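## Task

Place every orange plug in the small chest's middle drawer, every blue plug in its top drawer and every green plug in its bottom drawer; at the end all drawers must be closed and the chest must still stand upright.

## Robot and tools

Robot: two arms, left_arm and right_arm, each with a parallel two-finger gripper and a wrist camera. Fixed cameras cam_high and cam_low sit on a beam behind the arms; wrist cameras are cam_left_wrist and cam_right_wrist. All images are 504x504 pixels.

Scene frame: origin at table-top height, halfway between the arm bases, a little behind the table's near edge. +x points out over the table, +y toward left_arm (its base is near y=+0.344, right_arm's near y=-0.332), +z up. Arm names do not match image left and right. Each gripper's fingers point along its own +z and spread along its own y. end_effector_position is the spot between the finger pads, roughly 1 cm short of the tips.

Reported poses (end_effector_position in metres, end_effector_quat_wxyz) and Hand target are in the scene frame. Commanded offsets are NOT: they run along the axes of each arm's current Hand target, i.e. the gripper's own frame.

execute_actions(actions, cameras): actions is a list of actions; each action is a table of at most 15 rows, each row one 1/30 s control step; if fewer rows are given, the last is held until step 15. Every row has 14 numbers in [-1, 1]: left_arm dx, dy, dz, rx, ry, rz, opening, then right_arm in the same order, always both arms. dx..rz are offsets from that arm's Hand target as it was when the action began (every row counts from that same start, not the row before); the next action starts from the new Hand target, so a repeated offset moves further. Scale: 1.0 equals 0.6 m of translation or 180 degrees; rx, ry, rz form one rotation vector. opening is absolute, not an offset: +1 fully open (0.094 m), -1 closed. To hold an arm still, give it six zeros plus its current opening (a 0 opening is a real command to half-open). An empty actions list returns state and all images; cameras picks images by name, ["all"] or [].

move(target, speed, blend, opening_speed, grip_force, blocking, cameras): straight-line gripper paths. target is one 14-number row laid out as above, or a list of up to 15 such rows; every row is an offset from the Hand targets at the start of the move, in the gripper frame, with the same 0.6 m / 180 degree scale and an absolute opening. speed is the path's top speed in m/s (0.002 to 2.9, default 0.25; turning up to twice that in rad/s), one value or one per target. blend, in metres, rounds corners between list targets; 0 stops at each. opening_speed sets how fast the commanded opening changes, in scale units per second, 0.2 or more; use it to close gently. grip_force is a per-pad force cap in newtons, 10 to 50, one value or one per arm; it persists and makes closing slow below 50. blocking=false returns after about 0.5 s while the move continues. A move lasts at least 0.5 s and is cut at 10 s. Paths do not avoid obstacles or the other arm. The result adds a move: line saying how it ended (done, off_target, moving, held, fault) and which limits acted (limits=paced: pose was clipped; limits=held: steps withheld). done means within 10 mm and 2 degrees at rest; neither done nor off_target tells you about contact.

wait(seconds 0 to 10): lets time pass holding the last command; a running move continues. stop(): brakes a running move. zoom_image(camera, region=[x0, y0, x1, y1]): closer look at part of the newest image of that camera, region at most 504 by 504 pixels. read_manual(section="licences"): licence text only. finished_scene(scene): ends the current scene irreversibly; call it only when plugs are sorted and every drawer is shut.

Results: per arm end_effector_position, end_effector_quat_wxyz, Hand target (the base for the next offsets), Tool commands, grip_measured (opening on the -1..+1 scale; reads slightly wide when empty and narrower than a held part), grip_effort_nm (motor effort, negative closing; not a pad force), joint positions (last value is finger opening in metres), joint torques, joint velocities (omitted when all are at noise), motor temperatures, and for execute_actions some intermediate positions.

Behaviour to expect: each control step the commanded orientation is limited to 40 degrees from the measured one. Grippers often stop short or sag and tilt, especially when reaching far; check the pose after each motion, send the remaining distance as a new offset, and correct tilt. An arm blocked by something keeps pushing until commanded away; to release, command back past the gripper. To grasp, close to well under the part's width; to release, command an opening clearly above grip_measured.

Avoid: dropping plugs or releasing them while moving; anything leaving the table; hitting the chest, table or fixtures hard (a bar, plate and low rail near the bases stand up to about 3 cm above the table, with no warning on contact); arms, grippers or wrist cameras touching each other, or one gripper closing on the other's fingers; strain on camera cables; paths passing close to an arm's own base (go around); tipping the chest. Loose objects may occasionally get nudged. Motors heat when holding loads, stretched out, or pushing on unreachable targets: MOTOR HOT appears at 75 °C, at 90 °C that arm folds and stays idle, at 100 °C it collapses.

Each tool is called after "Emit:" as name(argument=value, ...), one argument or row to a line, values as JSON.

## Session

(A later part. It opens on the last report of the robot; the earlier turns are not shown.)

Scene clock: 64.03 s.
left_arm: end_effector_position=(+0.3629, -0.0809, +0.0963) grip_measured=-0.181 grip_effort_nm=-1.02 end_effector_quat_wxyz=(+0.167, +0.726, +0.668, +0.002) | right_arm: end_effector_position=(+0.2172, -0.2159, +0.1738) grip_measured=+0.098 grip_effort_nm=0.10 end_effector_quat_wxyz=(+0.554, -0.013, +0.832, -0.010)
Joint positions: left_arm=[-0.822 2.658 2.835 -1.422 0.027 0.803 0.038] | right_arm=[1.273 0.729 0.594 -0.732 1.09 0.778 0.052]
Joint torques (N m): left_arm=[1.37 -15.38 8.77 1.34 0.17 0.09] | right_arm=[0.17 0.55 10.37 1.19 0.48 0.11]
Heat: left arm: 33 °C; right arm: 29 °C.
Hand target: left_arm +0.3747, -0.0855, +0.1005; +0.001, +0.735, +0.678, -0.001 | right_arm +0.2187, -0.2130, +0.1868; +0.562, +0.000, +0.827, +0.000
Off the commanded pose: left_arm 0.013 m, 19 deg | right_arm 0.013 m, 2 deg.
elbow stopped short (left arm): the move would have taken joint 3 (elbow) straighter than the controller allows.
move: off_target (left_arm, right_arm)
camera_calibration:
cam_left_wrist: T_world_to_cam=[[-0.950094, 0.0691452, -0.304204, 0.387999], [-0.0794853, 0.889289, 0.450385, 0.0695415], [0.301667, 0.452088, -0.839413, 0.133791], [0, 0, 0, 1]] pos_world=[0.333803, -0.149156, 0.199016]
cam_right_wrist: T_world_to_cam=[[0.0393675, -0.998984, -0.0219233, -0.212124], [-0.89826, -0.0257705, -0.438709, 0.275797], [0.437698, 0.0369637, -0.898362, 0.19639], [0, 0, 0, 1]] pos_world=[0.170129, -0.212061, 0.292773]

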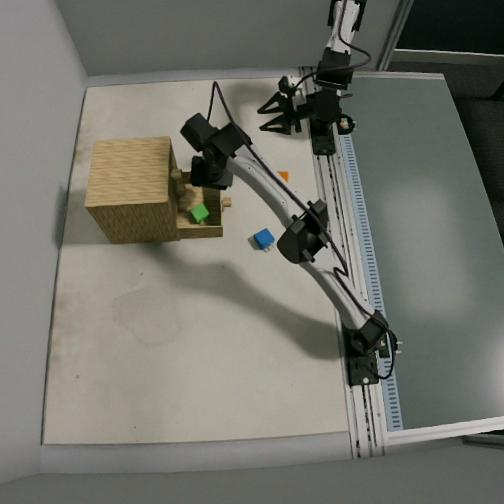

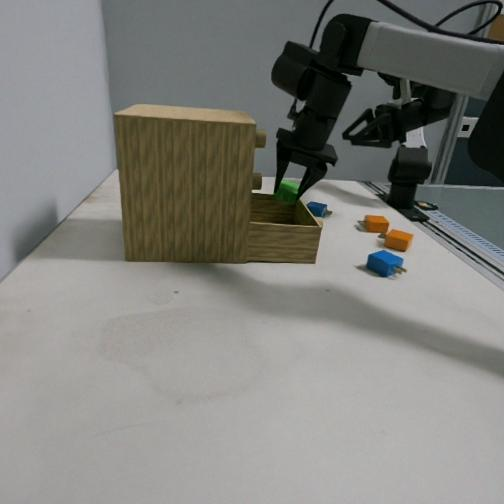

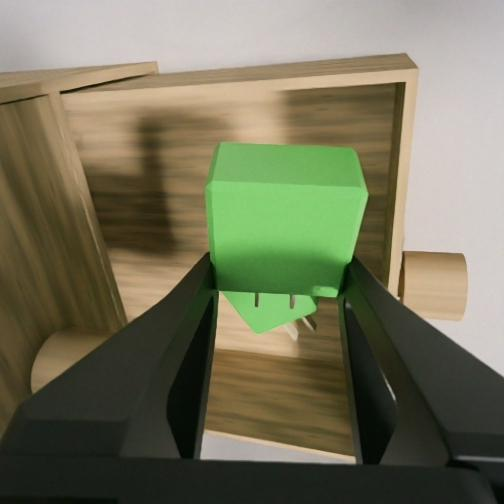

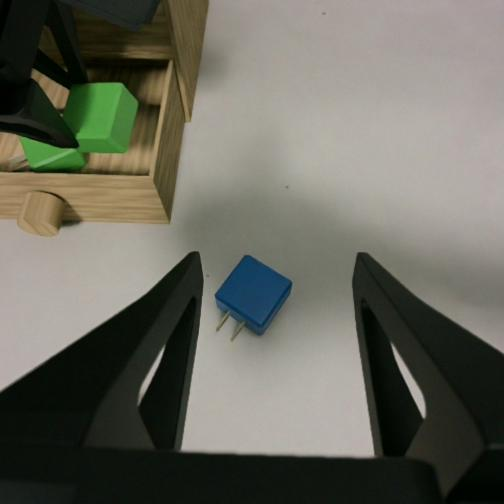

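Emit:
move(
  target=[
    [-0.0135,0,0.095,0,0,0,-0.6,0,0,0,0,0,0,0.1],
    [-0.0135,0,0.095,0,0,0,0.15,0,0,0,0,0,0,0.1],
    [-0.0135,0,-0.08,0,0,0,0.15,0,0,0,0,0,0,0.1],
    [0.40,-0.325,-0.1,0,0,0,0.3,0,0,0,0,0,0,0.1],
  ],
  opening_speed=1.0,
  blend=[0,0,0.03,0],
  cameras=["all"],
)

Scene clock: 70.63 s.
left_arm: end_effector_position=(+0.1971, +0.1701, +0.1548) grip_measured=+0.298 grip_effort_nm=0.14 end_effector_quat_wxyz=(-0.018, +0.733, +0.681, +0.000) | right_arm: end_effector_position=(+0.2172, -0.2159, +0.1738) grip_measured=+0.098 grip_effort_nm=0.10 end_effector_quat_wxyz=(+0.554, -0.013, +0.832, -0.010)
Joint positions: left_arm=[-0.649 1.621 1.516 -1.519 0.028 0.978 0.061] | right_arm=[1.273 0.729 0.594 -0.732 1.09 0.778 0.052]
Joint torques (N m): left_arm=[1.13 -10.14 5.59 0.35 0.13 0.12] | right_arm=[0.2 0.54 10.35 1.19 0.49 0.11]
Heat: left arm: 36 °C; right arm: 31 °C.
Hand target: left_arm +0.1996, +0.1694, +0.1599; +0.000, +0.735, +0.678, -0.001 | right_arm +0.2187, -0.2130, +0.1868; +0.562, +0.000, +0.827, +0.000
Off the commanded pose: left_arm 0.006 m, 2 deg | right_arm 0.013 m, 2 deg.
elbow stopped short (left arm): the move would have taken joint 3 (elbow) straighter than the controller allows.
move: off_target (right_arm); target 2's new opening was sent with left_arm's hand 0.009 m and 16 deg from that target
camera_calibration:
cam_left_wrist: T_world_to_cam=[[-0.994029, 0.105374, -0.0283406, 0.19075], [0.0585911, 0.734531, 0.676041, -0.228974], [0.0920544, 0.670344, -0.736319, 0.107629], [0, 0, 0, 1]] pos_world=[0.193119, 0.0759395, 0.239451]
cam_right_wrist: T_world_to_cam=[[0.0393675, -0.998984, -0.0219233, -0.212124], [-0.89826, -0.0257705, -0.438709, 0.275797], [0.437698, 0.0369637, -0.898362, 0.19639], [0, 0, 0, 1]] pos_world=[0.170129, -0.212061, 0.292773]

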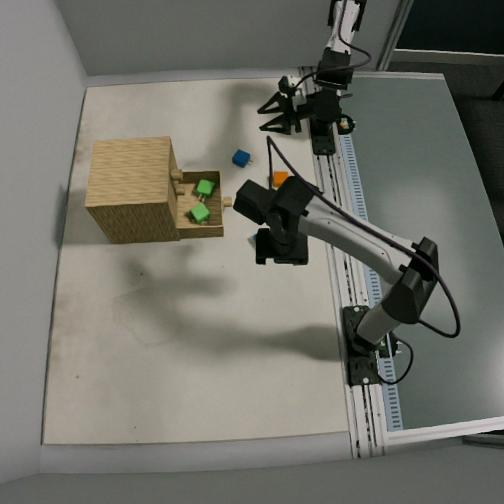

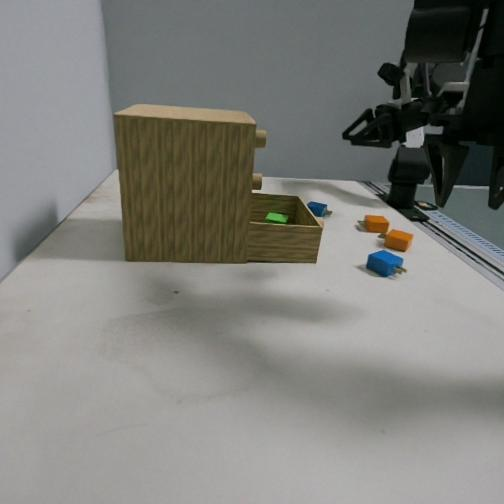

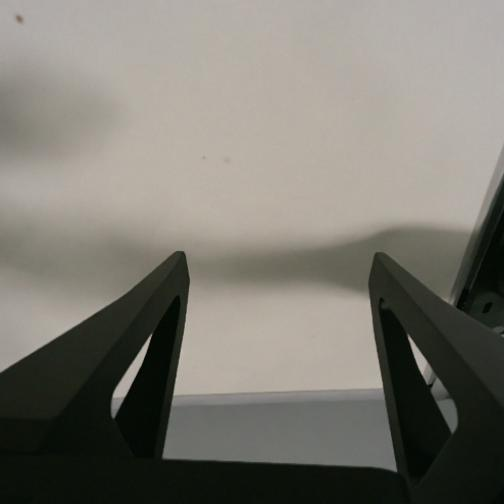

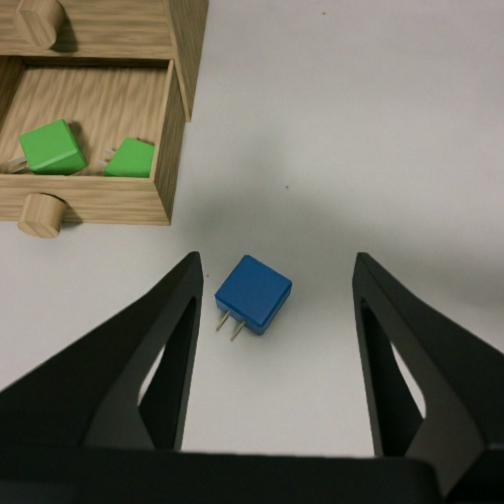

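Emit:
move(
  target=[
    [0,0,0,0,0,0,0.3,0.069,0.2717,0.128,0,0.047,0,-1],
    [0,0,0,0,0,0,0.3,0.179,0.2717,0.19,0,0.047,0,-1],
    [0,0,0,0,0,0,0.3,0.089,0.2717,0.4177,0,0.047,0,-1],
    [0,0,0,0,0,0,0.3,0.0527,0.2717,0.229,0,-0.037,0,0],
  ],
  blend=[0.02,0.01,0,0],
  speed=[0.25,0.2,0.12,0.2],
  cameras=["all"],
)

Scene clock: 77.73 s.
left_arm: end_effector_position=(+0.1971, +0.1701, +0.1548) grip_measured=+0.298 grip_effort_nm=0.14 end_effector_quat_wxyz=(-0.018, +0.733, +0.680, +0.000) | right_arm: end_effector_position=(+0.3352, -0.0491, +0.0875) grip_measured=-0.002 grip_effort_nm=0.10 end_effector_quat_wxyz=(+0.595, -0.018, +0.803, -0.016)
Joint positions: left_arm=[-0.649 1.621 1.516 -1.519 0.028 0.979 0.061] | right_arm=[1.1 1.782 0.78 0.494 1.015 0.397 0.047]
Joint torques (N m): left_arm=[1.28 -10.11 5.6 0.44 0.17 0.11] | right_arm=[-0.08 -11.08 5.49 1.75 0.32 -0.03]
Heat: left arm: 36 °C; right arm: 31 °C.
Hand target: left_arm +0.1996, +0.1694, +0.1599; +0.000, +0.735, +0.678, -0.001 | right_arm +0.3347, -0.0499, +0.1069; +0.610, -0.001, +0.793, +0.000
Off the commanded pose: left_arm 0.006 m, 2 deg | right_arm 0.019 m, 3 deg.
move: off_target (right_arm); target 4's new opening was sent with right_arm's hand 0.020 m and 3 deg from that target
camera_calibration:
cam_left_wrist: T_world_to_cam=[[-0.993948, 0.106146, -0.0282986, 0.190568], [0.0591847, 0.73445, 0.676077, -0.229153], [0.0925465, 0.670311, -0.736287, 0.107612], [0, 0, 0, 1]] pos_world=[0.193018, 0.07594, 0.239551]
cam_right_wrist: T_world_to_cam=[[0.0439003, -0.999033, -0.00228213, -0.0552912], [-0.849696, -0.0361364, -0.526034, 0.339137], [0.525443, 0.0250322, -0.850461, 0.0268324], [0, 0, 0, 1]] pos_world=[0.276492, -0.0436543, 0.201091]

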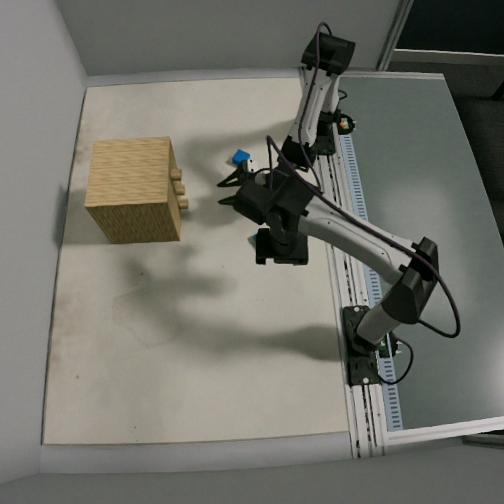

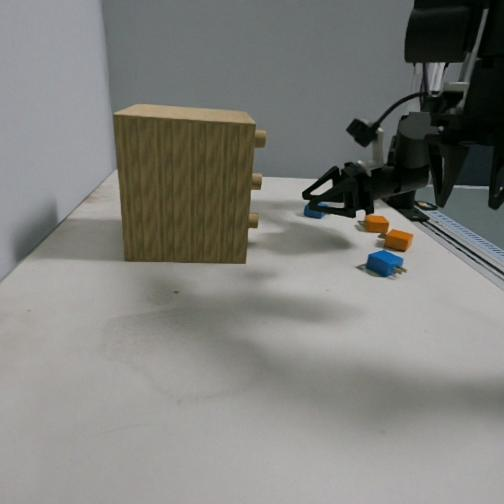

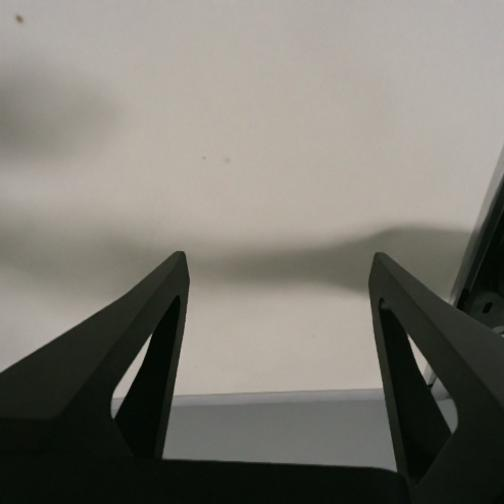

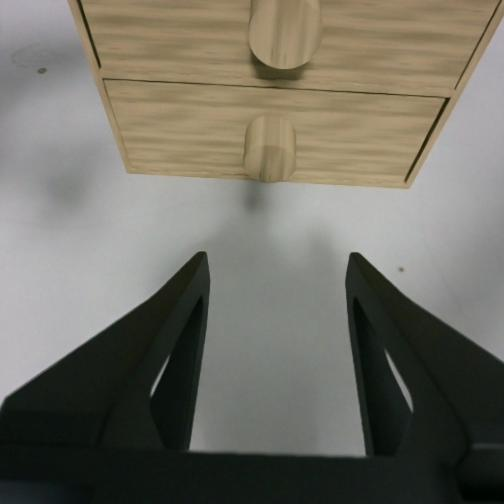

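Emit:
move(
  target=[
    [0,0,0,0,0,0,0.3,-0.062,0,0.1825,0,0,0,0],
    [0,0,0,0,0,0,0.3,-0.062,0,0.1825,0,0,0,-0.8],
    [0,0,0,0,0,0,0.3,-0.012,0,-0.0066,0,0,0,-0.8],
  ],
  opening_speed=1.5,
  speed=0.15,
  cameras=["cam_high","cam_low","cam_right_wrist"],
)

Scene clock: 82.83 s.
left_arm: end_effector_position=(+0.1971, +0.1701, +0.1548) grip_measured=+0.298 grip_effort_nm=0.14 end_effector_quat_wxyz=(-0.018, +0.733, +0.680, +0.000) | right_arm: end_effector_position=(+0.3374, -0.0477, +0.1034) grip_measured=-0.421 grip_effort_nm=-1.03 end_effector_quat_wxyz=(+0.606, -0.006, +0.796, -0.004)
Joint positions: left_arm=[-0.649 1.621 1.516 -1.519 0.028 0.979 0.061] | right_arm=[1.099 1.753 0.788 0.506 1.02 0.387 0.027]
Joint torques (N m): left_arm=[1.28 -10.25 5.59 0.37 0.12 0.13] | right_arm=[0.46 -10.76 5.78 1.32 0.31 0.08]
Heat: left arm: 35 °C; right arm: 31 °C.
Hand target: left_arm +0.1996, +0.1694, +0.1599; +0.000, +0.735, +0.678, -0.001 | right_arm +0.3328, -0.0500, +0.1148; +0.610, +0.000, +0.793, +0.000
Off the commanded pose: left_arm 0.006 m, 2 deg | right_arm 0.013 m, 1 deg.
move: off_target (right_arm); target 2's new opening was sent with right_arm's hand 0.011 m and 1 deg from that target
camera_calibration:
cam_right_wrist: T_world_to_cam=[[0.0403098, -0.998619, -0.0337054, -0.0495544], [-0.835779, -0.0152117, -0.548855, 0.348116], [0.547584, 0.0502945, -0.835238, 0.0313484], [0, 0, 0, 1]] pos_world=[0.27578, -0.0457671, 0.215579]
Images, in order (width x height): cam_high 504x504, cam_low 504x504, cam_right_wrist 504x504.

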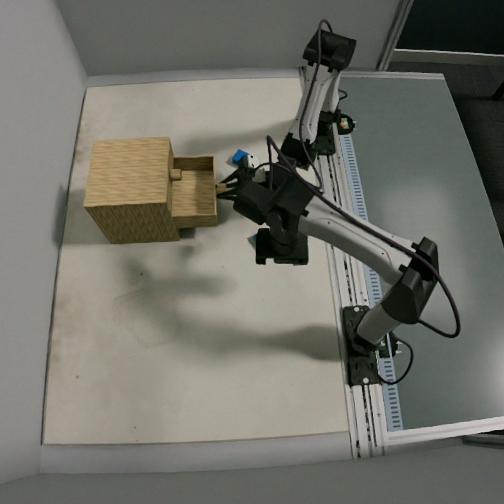

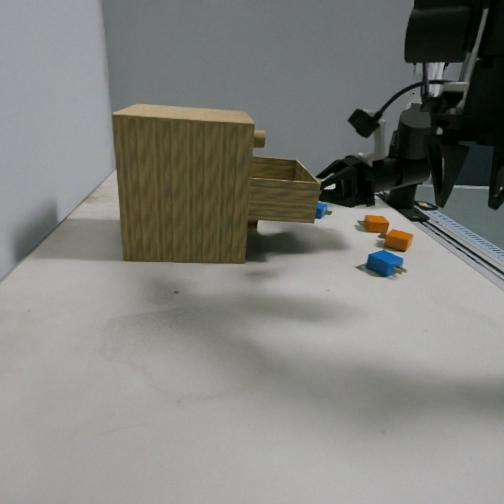

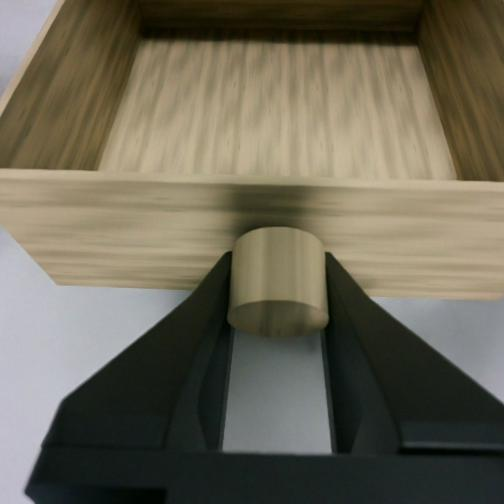

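Emit:
move(
  target=[
    [0.15,0,0,0,0,0,0.3,0,0,0,0,0,0,0],
    [0.15,0,0,0,0,0,0.3,0,0,-0.08,0,0,0,0],
    [0.15,0,0,0,0,0,0.3,-0.0235,-0.083,-0.27,0,0.418,0,0.4],
  ],
  opening_speed=1.5,
  blend=[0,0.02,0],
  cameras=["all"],
)

Scene clock: 89.33 s.
left_arm: end_effector_position=(+0.2078, +0.2567, +0.1549) grip_measured=+0.298 grip_effort_nm=0.14 end_effector_quat_wxyz=(-0.011, +0.733, +0.680, -0.006) | right_arm: end_effector_position=(+0.1787, -0.1035, +0.1658) grip_measured=+0.398 grip_effort_nm=0.10 end_effector_quat_wxyz=(+0.003, +0.001, +1.000, -0.005)
Joint positions: left_arm=[-0.328 1.487 1.378 -1.512 0.027 1.299 0.061] | right_arm=[0.999 1.611 1.611 -1.552 0.037 0.972 0.066]
Joint torques (N m): left_arm=[1.29 -9.24 5.64 0.25 0.08 0.2] | right_arm=[-0.59 -5 8.87 0.22 -0.06 -0.06]
Heat: left arm: 34 °C; right arm: 31 °C.
Hand target: left_arm +0.2069, +0.2591, +0.1599; +0.001, +0.735, +0.678, +0.000 | right_arm +0.1799, -0.1000, +0.1700; -0.001, +0.000, +1.000, +0.000
Off the commanded pose: left_arm 0.006 m, 1 deg | right_arm 0.006 m, 1 deg.
joint sent to its limit (right arm) — joint 4 (wrist pitch), lower limit. The joint targets still meet the commanded pose.
move: done
camera_calibration:
cam_left_wrist: T_world_to_cam=[[-0.993931, 0.105041, -0.0326793, 0.193034], [0.0572038, 0.747255, 0.662071, -0.294166], [0.0939646, 0.656184, -0.748728, 0.0539621], [0, 0, 0, 1]] pos_world=[0.203619, 0.164131, 0.24147]
cam_right_wrist: T_world_to_cam=[[-0.0391852, -0.99852, -0.0377043, -0.0818049], [-0.755044, 0.00487266, 0.655657, 0.036737], [-0.654503, 0.0541604, -0.754117, 0.37501], [0, 0, 0, 1]] pos_world=[0.269978, -0.102174, 0.255631]

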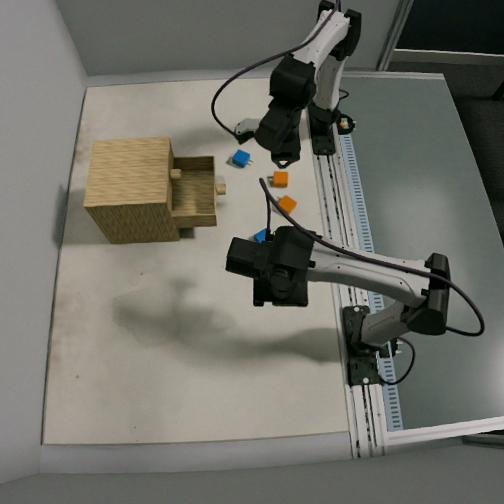

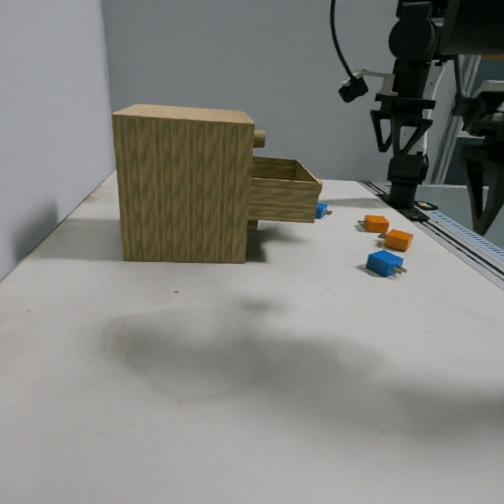

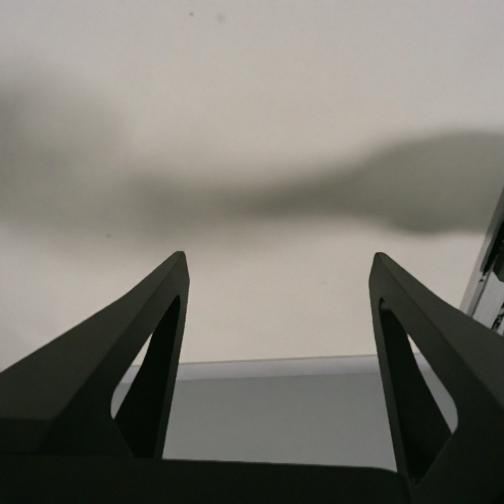

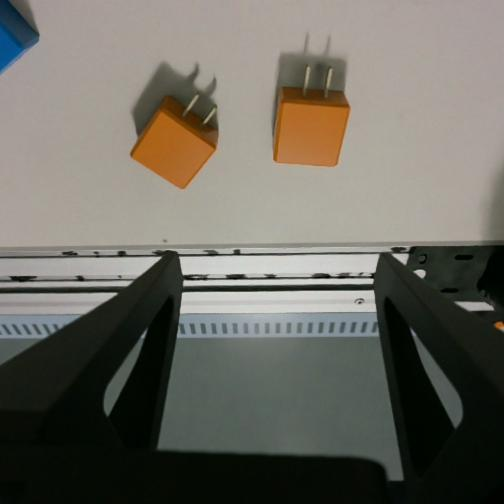

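Emit:
move(
  target=[
    [0,0,0,0,0,0,0.3,0.0257,-0.0358,0.25,0,0,0.044,0.4],
    [0,0,0,0,0,0,0.3,0.0257,-0.0358,0.25,0,0,0.044,-0.6],
    [0,0,0,0,0,0,0.3,0.0257,-0.0358,0.05,0,0,0.044,-0.6],
  ],
  opening_speed=1.5,
  cameras=["cam_right_wrist","cam_low"],
)

Scene clock: 96.07 s.
left_arm: end_effector_position=(+0.2078, +0.2567, +0.1549) grip_measured=+0.298 grip_effort_nm=0.14 end_effector_quat_wxyz=(-0.011, +0.733, +0.680, -0.006) | right_arm: end_effector_position=(+0.1658, -0.1253, +0.1277) grip_measured=-0.118 grip_effort_nm=-1.02 end_effector_quat_wxyz=(-0.008, +0.069, +0.997, -0.017)
Joint positions: left_arm=[-0.328 1.487 1.378 -1.512 0.027 1.299 0.061] | right_arm=[0.985 1.526 1.371 -1.429 0.031 1.094 0.041]
Joint torques (N m): left_arm=[1.21 -9.1 5.38 0.22 0.11 0.19] | right_arm=[0.4 -7.23 8.8 0.13 -0.01 0.08]
Heat: left arm: 34 °C; right arm: 31 °C.
Hand target: left_arm +0.2069, +0.2591, +0.1599; +0.001, +0.735, +0.678, +0.000 | right_arm +0.1644, -0.1215, +0.1400; -0.001, +0.069, +0.998, -0.001
Off the commanded pose: left_arm 0.006 m, 1 deg | right_arm 0.013 m, 2 deg.
move: off_target (right_arm)
camera_calibration:
cam_right_wrist: T_world_to_cam=[[-0.173786, -0.98472, -0.011216, -0.0848578], [-0.732887, 0.121718, 0.669374, 0.0612422], [-0.65778, 0.124548, -0.742841, 0.346886], [0, 0, 0, 1]] pos_world=[0.258311, -0.134219, 0.215736]
Images, in order (width x height): cam_low 504x504, cam_right_wrist 504x504.

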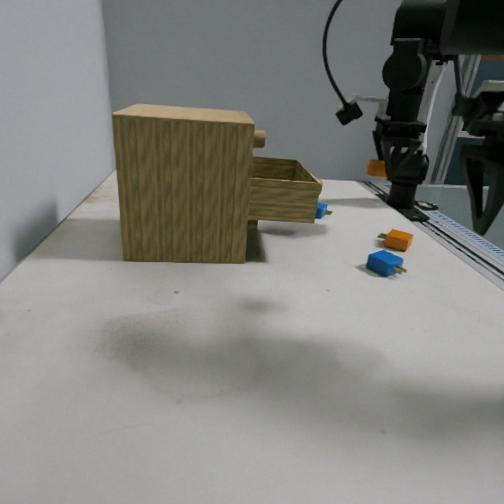

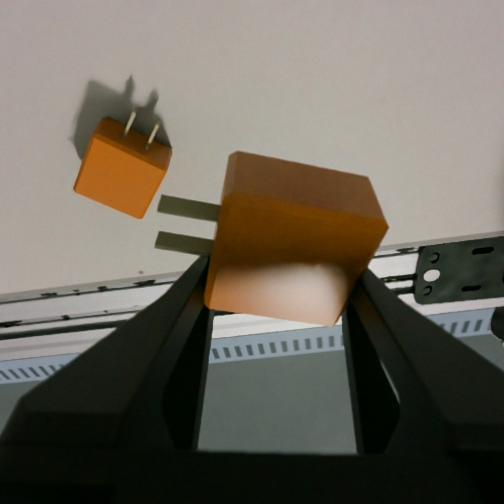

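Emit:
move(
  target=[
    [0,0,0,0,0,0,0.3,-0.05,0.007,-0.083,0,0,-0.544,-0.6],
    [0,0,0,0,0,0,0.3,-0.378,0.1057,-0.083,0,0,-0.544,-0.6],
  ],
  blend=[0.02,0],
  cameras=["all"],
)

Scene clock: 102.23 s.
left_arm: end_effector_position=(+0.2078, +0.2567, +0.1549) grip_measured=+0.298 grip_effort_nm=0.14 end_effector_quat_wxyz=(-0.011, +0.733, +0.680, -0.006) | right_arm: end_effector_position=(+0.3963, -0.0949, +0.1837) grip_measured=-0.118 grip_effort_nm=-1.02 end_effector_quat_wxyz=(-0.109, +0.699, -0.706, +0.031)
Joint positions: left_arm=[-0.328 1.487 1.378 -1.512 0.027 1.299 0.061] | right_arm=[0.596 2.136 2.384 -1.559 0.031 -0.999 0.041]
Joint torques (N m): left_arm=[1.29 -9.13 5.56 0.24 0.12 0.14] | right_arm=[-0.09 -9.61 8.95 0.72 -0.16 -0.07]
Heat: left arm: 33 °C; right arm: 31 °C.
Hand target: left_arm +0.2069, +0.2591, +0.1599; +0.001, +0.735, +0.678, +0.000 | right_arm +0.3979, -0.0895, +0.1894; +0.001, +0.707, -0.707, -0.001
Off the commanded pose: left_arm 0.006 m, 1 deg | right_arm 0.008 m, 13 deg.
joint sent to its limit (right arm) — joint 4 (wrist pitch), lower limit. The joint targets are off in orientation, not in position.
move: off_target (right_arm)
camera_calibration:
cam_left_wrist: T_world_to_cam=[[-0.993931, 0.105041, -0.0326793, 0.193034], [0.0572038, 0.747255, 0.662071, -0.294166], [0.0939646, 0.656184, -0.748728, 0.0539621], [0, 0, 0, 1]] pos_world=[0.203619, 0.164131, 0.24147]
cam_right_wrist: T_world_to_cam=[[0.987776, -0.0531201, 0.146552, -0.415183], [-0.12719, -0.818182, 0.560715, -0.12029], [0.0901207, -0.572501, -0.814936, 0.186965], [0, 0, 0, 1]] pos_world=[0.377959, -0.013436, 0.280658]

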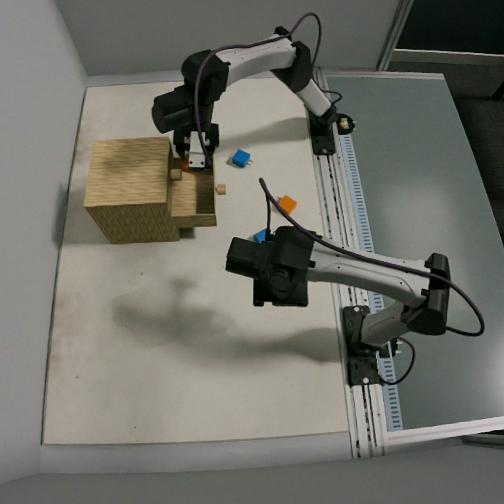

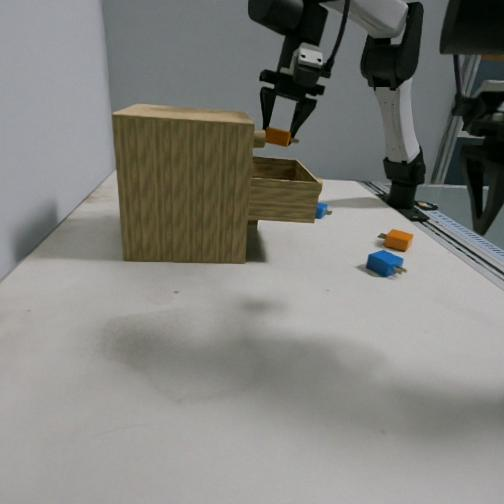

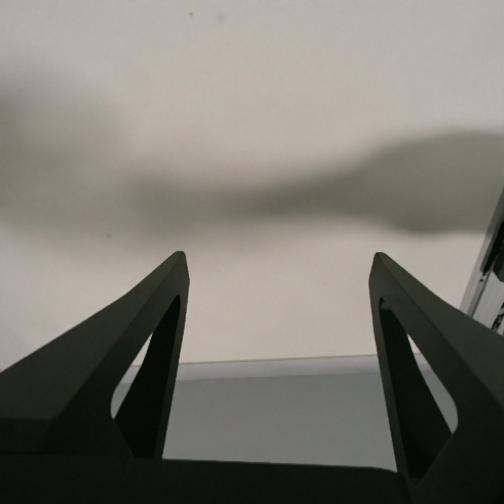

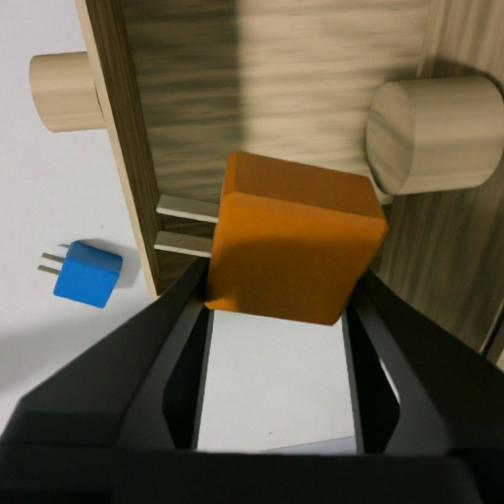

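Emit:
move(
  target=[
    [0,0,0,0,0,0,0.3,0,0.01,0.118,0,0,0,-0.6],
    [0,0,0,0,0,0,0.3,0,0.01,0.118,0,0,0,0.15],
    [0,0,0,0,0,0,0.3,0,0.01,0,0,0,0,0.15],
    [0,0,0,0,0,0,0.3,0,0.25,0,0,0,0.644,0.15],
    [0,0,0,0,0,0,0.3,-0.084,0.395,0.116,0,0,0.644,0.35],
  ],
  blend=[0,0,0.01,0.03,0],
  opening_speed=1.0,
  cameras=["all"],
)

Scene clock: 113.97 s.
left_arm: end_effector_position=(+0.2078, +0.2567, +0.1549) grip_measured=+0.298 grip_effort_nm=0.14 end_effector_quat_wxyz=(-0.011, +0.733, +0.680, -0.006) | right_arm: end_effector_position=(+0.1609, -0.0402, +0.1080) grip_measured=+0.348 grip_effort_nm=0.11 end_effector_quat_wxyz=(-0.008, +0.221, +0.975, -0.024)
Joint positions: left_arm=[-0.328 1.487 1.378 -1.512 0.027 1.299 0.061] | right_arm=[1.143 1.809 1.604 -1.397 0.026 1.56 0.063]
Joint torques (N m): left_arm=[1.54 -9.22 5.56 0.28 0.1 0.18] | right_arm=[-0.08 -11.63 5.82 0.29 0.08 0.09]
Heat: left arm: 32 °C; right arm: 32 °C.
Hand target: left_arm +0.2069, +0.2591, +0.1599; +0.001, +0.735, +0.678, +0.000 | right_arm +0.1608, -0.0394, +0.1202; -0.001, +0.224, +0.975, +0.000
Off the commanded pose: left_arm 0.006 m, 1 deg | right_arm 0.012 m, 3 deg.
move: off_target (right_arm); target 2's new opening was sent with right_arm's hand 0.008 m and 4 deg from that target; target 5's new opening was sent with right_arm's hand 0.012 m and 3 deg from that target
camera_calibration:
cam_left_wrist: T_world_to_cam=[[-0.993931, 0.105041, -0.0326793, 0.193034], [0.0572038, 0.747255, 0.662071, -0.294166], [0.0939646, 0.656184, -0.748728, 0.0539621], [0, 0, 0, 1]] pos_world=[0.203619, 0.164131, 0.24147]
cam_right_wrist: T_world_to_cam=[[-0.463786, -0.88594, 0.00351062, 0.0469459], [-0.662182, 0.349277, 0.662964, 0.0590141], [-0.588572, 0.305149, -0.748643, 0.31515], [0, 0, 0, 1]] pos_world=[0.246339, -0.0751886, 0.196646]

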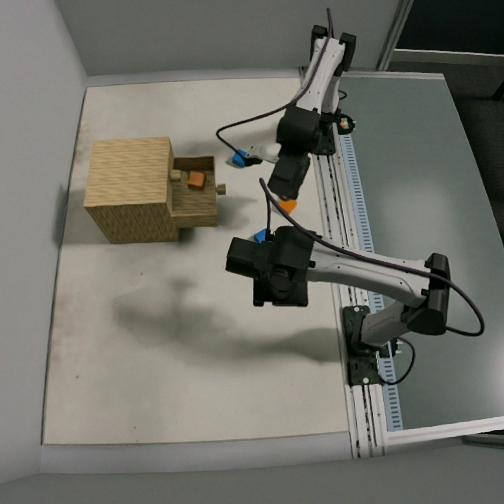

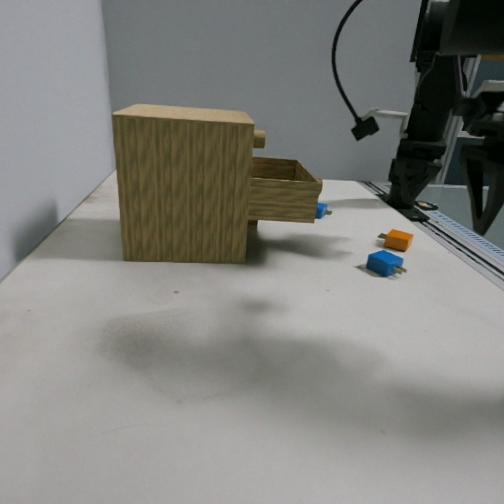

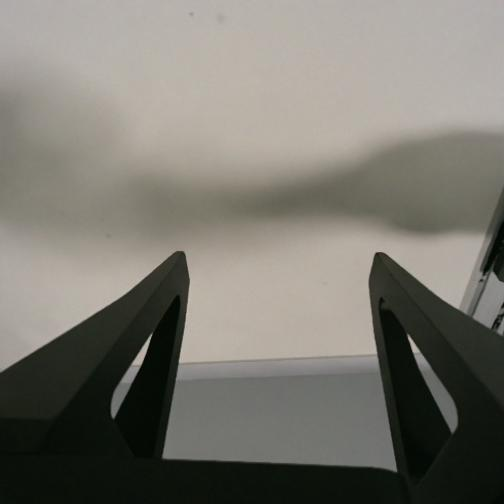

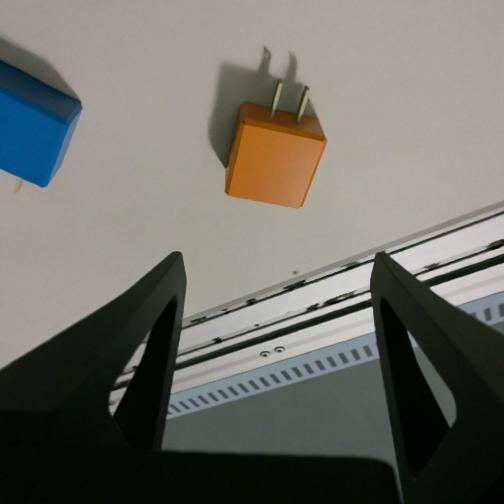

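Emit:
move(
  target=[
    [0,0,0,0,0,0,0.3,-0.002,-0.0045,0.168,0,0,0.06,0.35],
    [0,0,0,0,0,0,0.3,-0.002,-0.0045,0.168,0,0,0.06,-0.6],
    [0,0,0,0,0,0,0.3,0,0,-0.03,0,0,0.06,-0.6],
    [0,0,0,0,0,0,0.3,-0.12,0.058,-0.117,0,0,-0.5,-0.6],
    [0,0,0,0,0,0,0.3,-0.32,0.188,-0.117,0,0,-0.63,-0.6],
  ],
  opening_speed=1.5,
  blend=[0,0,0.03,0.02,0],
  cameras=["all"],
)

Scene clock: 125.37 s.
left_arm: end_effector_position=(+0.2078, +0.2567, +0.1549) grip_measured=+0.298 grip_effort_nm=0.14 end_effector_quat_wxyz=(-0.011, +0.733, +0.680, -0.006) | right_arm: end_effector_position=(+0.3813, -0.0278, +0.1855) grip_measured=-0.498 grip_effort_nm=-1.03 end_effector_quat_wxyz=(-0.141, +0.679, -0.720, +0.011)
Joint positions: left_arm=[-0.328 1.487 1.378 -1.512 0.027 1.299 0.061] | right_arm=[0.731 2.236 2.542 -1.563 0.025 -0.818 0.024]
Joint torques (N m): left_arm=[1.29 -9.32 5.44 0.24 0.04 0.21] | right_arm=[0.16 -9.98 8.88 0.85 -0.09 -0.06]
Heat: left arm: 32 °C; right arm: 32 °C.
Hand target: left_arm +0.2069, +0.2591, +0.1599; +0.001, +0.735, +0.678, +0.000 | right_arm +0.3828, -0.0217, +0.1900; +0.001, +0.692, -0.722, -0.001
Off the commanded pose: left_arm 0.006 m, 1 deg | right_arm 0.008 m, 16 deg.
joint sent to its limit (right arm) — joint 4 (wrist pitch), lower limit. The joint targets are off in orientation, not in position.
move: off_target (right_arm)
camera_calibration:
cam_left_wrist: T_world_to_cam=[[-0.993931, 0.105041, -0.0326793, 0.193034], [0.0572038, 0.747255, 0.662071, -0.294166], [0.0939646, 0.656184, -0.748728, 0.0539621], [0, 0, 0, 1]] pos_world=[0.203619, 0.164131, 0.24147]
cam_right_wrist: T_world_to_cam=[[0.982418, -0.104227, 0.15489, -0.397964], [-0.168245, -0.853869, 0.492546, -0.0409283], [0.0809197, -0.509946, -0.856392, 0.241119], [0, 0, 0, 1]] pos_world=[0.36457, 0.0465317, 0.288292]

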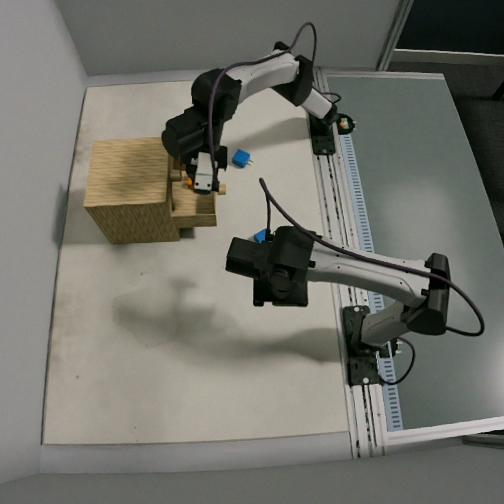

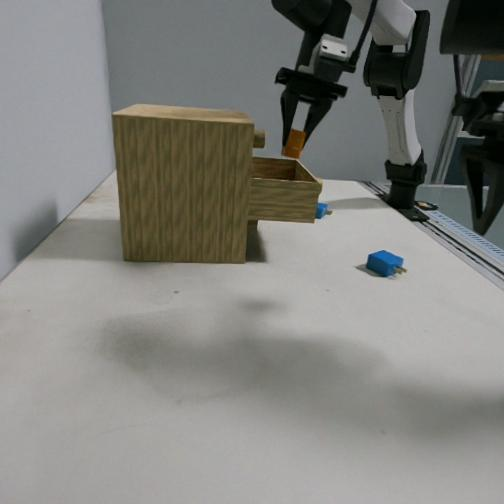

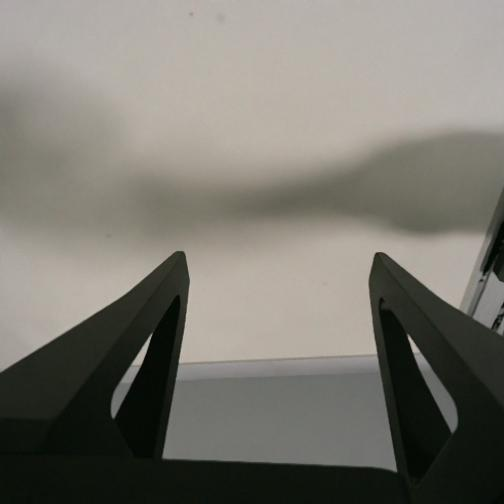

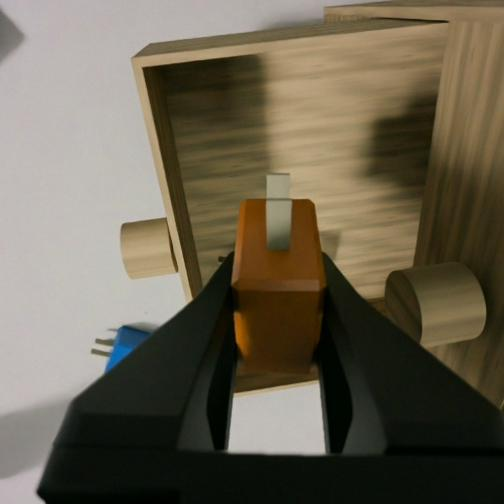

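Emit:
move(
  target=[
    [0,0,0,0,0,0,0.3,-0.008,0,0.092,0,0,0,-0.6],
    [0,0,0,0,0,0,0.3,-0.008,0,0.092,0,0,0,-0.1],
    [0,0,0,0,0,0,0.3,-0.008,0,-0.02,0,0,0,-0.1],
  ],
  opening_speed=1,
)

Emit:
move(
  target=[0,0,0,0,0,0,0.3,0.084,0.219,-0.02,0.314,-0.3276,0.409,-1],
  cameras=["all"],
)

Scene clock: 130.90 s.
left_arm: end_effector_position=(+0.2078, +0.2567, +0.1549) grip_measured=+0.298 grip_effort_nm=0.14 end_effector_quat_wxyz=(-0.011, +0.733, +0.680, -0.006) | right_arm: end_effector_position=(+0.3864, -0.0197, +0.1677) grip_measured=-0.102 grip_effort_nm=0.10 end_effector_quat_wxyz=(-0.129, +0.683, -0.719, +0.010)
Joint positions: left_arm=[-0.328 1.487 1.378 -1.512 0.027 1.299 0.061] | right_arm=[0.736 2.297 2.578 -1.563 0.025 -0.818 0.042]
Joint torques (N m): left_arm=[1.18 -9.14 5.37 0.24 0.07 0.2] | right_arm=[0.36 -16.14 8.36 0.81 -0.07 0]
Motor temperatures (°C): left_arm=[18 32 26 21 19 21 20] | right_arm=[19 33 32 23 16 21 21]
Heat: left arm: 32 °C; right arm: 33 °C.
Hand target: left_arm +0.2069, +0.2591, +0.1599; +0.001, +0.735, +0.678, +0.000 | right_arm +0.3831, -0.0169, +0.2021; +0.001, +0.692, -0.722, -0.001
Off the commanded pose: left_arm 0.006 m, 1 deg | right_arm 0.035 m, 15 deg.
joint sent to its limit (right arm) — joint 4 (wrist pitch), lower limit. The joint targets are off in orientation, not in position.
move: off_target (right_arm); target 2's new opening was sent with right_arm's hand 0.006 m and 11 deg from that target

Scene clock: 135.30 s.
left_arm: end_effector_position=(+0.2078, +0.2567, +0.1549) grip_measured=+0.298 grip_effort_nm=0.14 end_effector_quat_wxyz=(-0.011, +0.733, +0.680, -0.006) | right_arm: end_effector_position=(+0.2495, -0.0660, +0.2073) grip_measured=-0.990 grip_effort_nm=-0.51 end_effector_quat_wxyz=(+0.602, -0.010, +0.798, -0.005)
Joint positions: left_arm=[-0.328 1.487 1.378 -1.512 0.027 1.299 0.061] | right_arm=[1.362 1.388 0.969 -0.38 1.229 0.751 0]
Joint torques (N m): left_arm=[1.29 -8.96 5.55 0.24 0.17 0.18] | right_arm=[0.17 -3.93 9.59 1.2 0.48 0.13]
Heat: left arm: 32 °C; right arm: 33 °C.
Hand target: left_arm +0.2069, +0.2591, +0.1599; +0.001, +0.735, +0.678, +0.000 | right_arm +0.2496, -0.0615, +0.2143; +0.607, -0.001, +0.794, +0.000
Off the commanded pose: left_arm 0.006 m, 1 deg | right_arm 0.008 m, 1 deg.
move: done
camera_calibration:
cam_left_wrist: T_world_to_cam=[[-0.993931, 0.105041, -0.0326793, 0.193034], [0.0572038, 0.747255, 0.662071, -0.294166], [0.0939646, 0.656184, -0.748728, 0.0539621], [0, 0, 0, 1]] pos_world=[0.203619, 0.164131, 0.24147]
cam_right_wrist: T_world_to_cam=[[0.0453998, -0.998601, -0.0271183, -0.0633686], [-0.84047, -0.0235096, -0.541347, 0.330395], [0.539952, 0.0473692, -0.840362, 0.169976], [0, 0, 0, 1]] pos_world=[0.188786, -0.063564, 0.319981]

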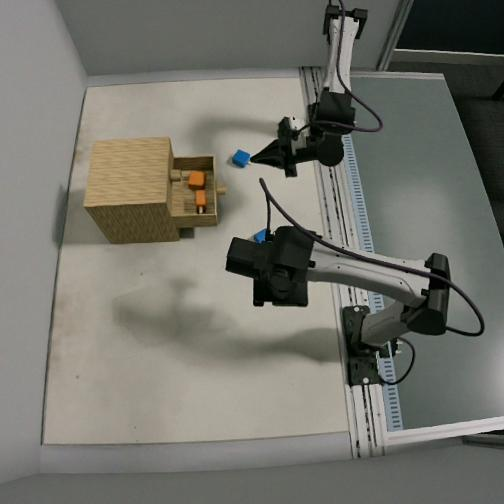

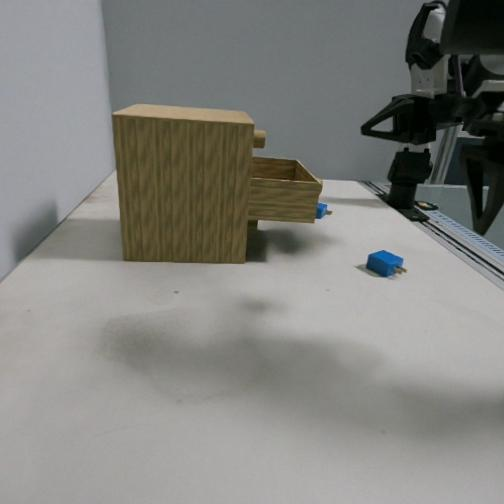

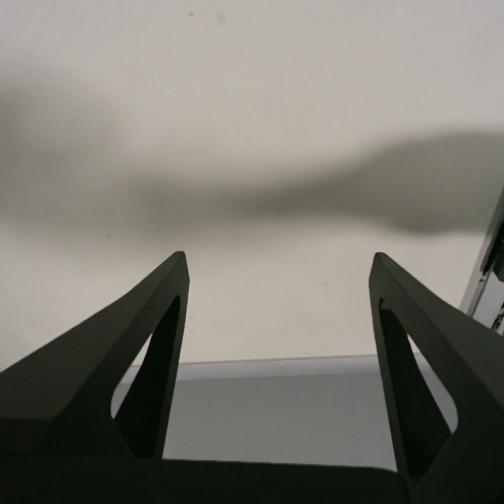

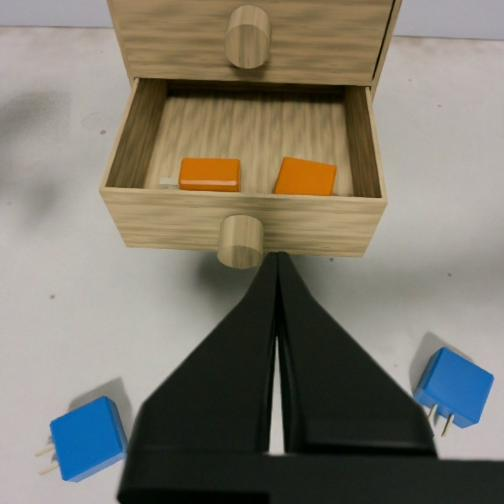

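Emit:
move(
  target=[
    [0,0,0,0,0,0,0.3,0.137,0.0225,0.106,0,0,0,-1],
    [0,0,0,0,0,0,0.3,0.08,0.0225,0.336,0,0,0,-1],
    [0,0,0,0,0,0,0.3,0.0125,0.019,0.151,0,0,0,0],
  ],
  blend=[0.01,0,0],
  speed=[0.25,0.12,0.2],
  cameras=["cam_high","cam_low","cam_right_wrist"],
)

Scene clock: 142.33 s.
left_arm: end_effector_position=(+0.2078, +0.2567, +0.1549) grip_measured=+0.298 grip_effort_nm=0.14 end_effector_quat_wxyz=(-0.011, +0.733, +0.680, -0.006) | right_arm: end_effector_position=(+0.3369, -0.0484, +0.1674) grip_measured=-0.002 grip_effort_nm=0.10 end_effector_quat_wxyz=(+0.598, -0.018, +0.801, -0.014)
Joint positions: left_arm=[-0.328 1.487 1.378 -1.512 0.027 1.299 0.061] | right_arm=[1.103 1.593 0.937 0.157 1.017 0.392 0.047]
Joint torques (N m): left_arm=[1.39 -9.11 5.57 0.28 0.08 0.11] | right_arm=[0.09 -9.52 7.72 1.54 0.32 0.11]
Heat: left arm: 31 °C; right arm: 32 °C.
Hand target: left_arm +0.2069, +0.2591, +0.1599; +0.001, +0.735, +0.678, +0.000 | right_arm +0.3351, -0.0501, +0.1833; +0.607, -0.001, +0.794, +0.000
Off the commanded pose: left_arm 0.006 m, 1 deg | right_arm 0.016 m, 3 deg.
move: off_target (right_arm); target 3's new opening was sent with right_arm's hand 0.016 m and 3 deg from that target
camera_calibration:
cam_right_wrist: T_world_to_cam=[[0.0465349, -0.9989, -0.0058007, -0.054793], [-0.84646, -0.0363485, -0.53121, 0.382354], [0.530415, 0.0296299, -0.84722, 0.0918269], [0, 0, 0, 1]] pos_world=[0.277491, -0.0435555, 0.28059]
Images, in order (width x height): cam_high 504x504, cam_low 504x504, cam_right_wrist 504x504.

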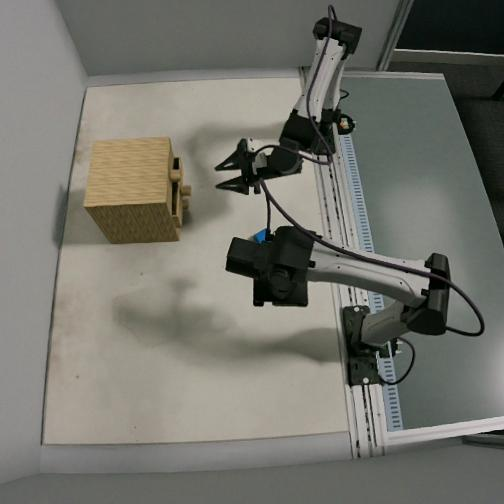

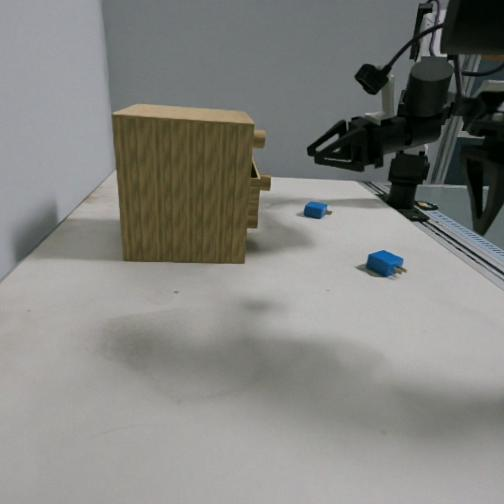

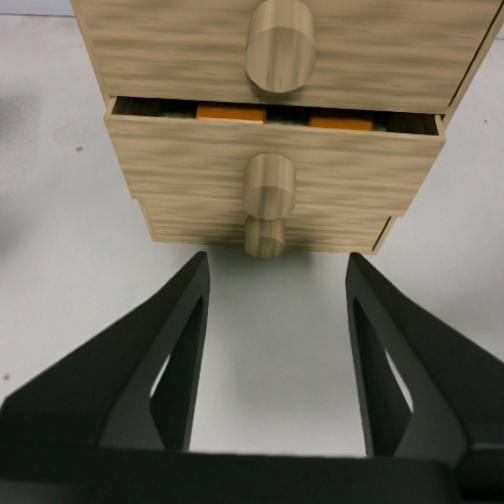

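Emit:
zoom_image(
  camera="cam_right_wrist",
  region=[70, 60, 470, 270],
)

Emit:
zoom_image(
  camera="cam_low",
  region=[220, 100, 320, 270],
)

Scaled by 1.260 from the camera's 504x504 image, which has a finer 720x720 frame.

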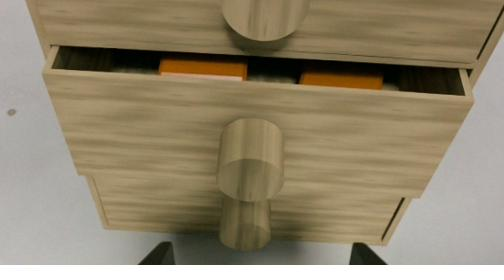

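Scaled by 2.965 from the camera's 504x504 image, which has a finer 720x720 frame.

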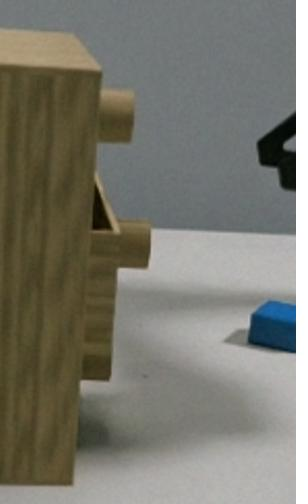

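Emit:
move(
  target=[
    [0,0,0,0,0,0,0.3,0.109,0.003,0.012,0,0,0,-1],
    [0,0,0,0,0,0,0.3,0.0655,0.003,0.185,0,0,0,-1],
  ],
  speed=[0.25,0.1],
  cameras=["cam_high","cam_low","cam_right_wrist"],
)

Emit:
zoom_image(
  camera="cam_low",
  region=[220, 100, 320, 270],
)

Scene clock: 146.73 s.
left_arm: end_effector_position=(+0.2078, +0.2567, +0.1549) grip_measured=+0.298 grip_effort_nm=0.14 end_effector_quat_wxyz=(-0.011, +0.733, +0.680, -0.006) | right_arm: end_effector_position=(+0.4206, -0.0584, +0.1089) grip_measured=-0.990 grip_effort_nm=-0.51 end_effector_quat_wxyz=(+0.599, -0.005, +0.800, -0.021)
Joint positions: left_arm=[-0.328 1.487 1.378 -1.512 0.027 1.299 0.061] | right_arm=[0.889 1.87 0.974 0.512 0.851 0.259 0]
Joint torques (N m): left_arm=[1.39 -9.03 5.46 0.3 0.11 0.18] | right_arm=[-1.26 -6.71 10.03 1.93 -0.18 -0.04]
Heat: left arm: 31 °C; right arm: 32 °C.
Hand target: left_arm +0.2069, +0.2591, +0.1599; +0.001, +0.735, +0.678, +0.000 | right_arm +0.4319, -0.0484, +0.1163; +0.607, -0.001, +0.794, +0.000
Off the commanded pose: left_arm 0.006 m, 1 deg | right_arm 0.017 m, 3 deg.
move: off_target (right_arm)
camera_calibration:
cam_right_wrist: T_world_to_cam=[[0.0171947, -0.999811, -0.00902178, -0.0563527], [-0.844937, -0.00970562, -0.534778, 0.423072], [0.53459, 0.0168182, -0.844944, -0.00455943], [0, 0, 0, 1]] pos_world=[0.360876, -0.0521593, 0.221889]
Images, in order (width x height): cam_high 504x504, cam_low 504x504, cam_right_wrist 504x504.

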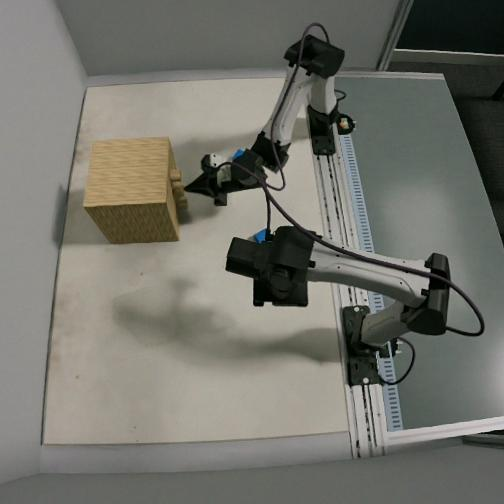

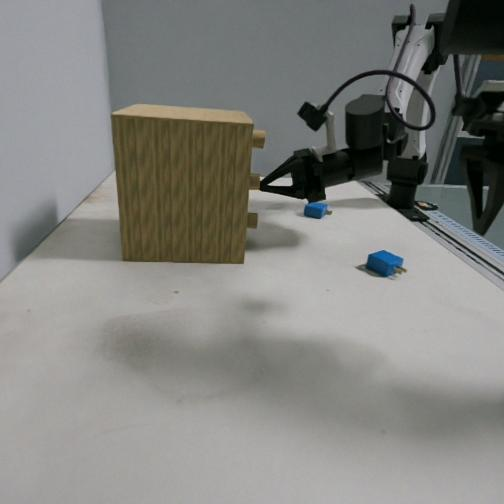

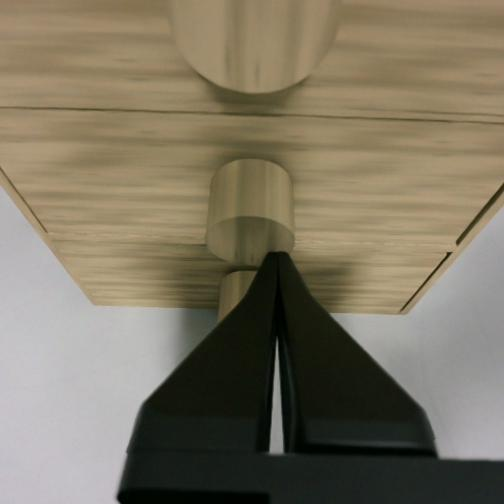

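Scaled by 2.965 from the camera's 504x504 image, which has a finer 720x720 frame.

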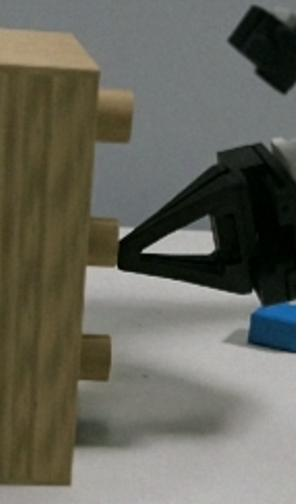

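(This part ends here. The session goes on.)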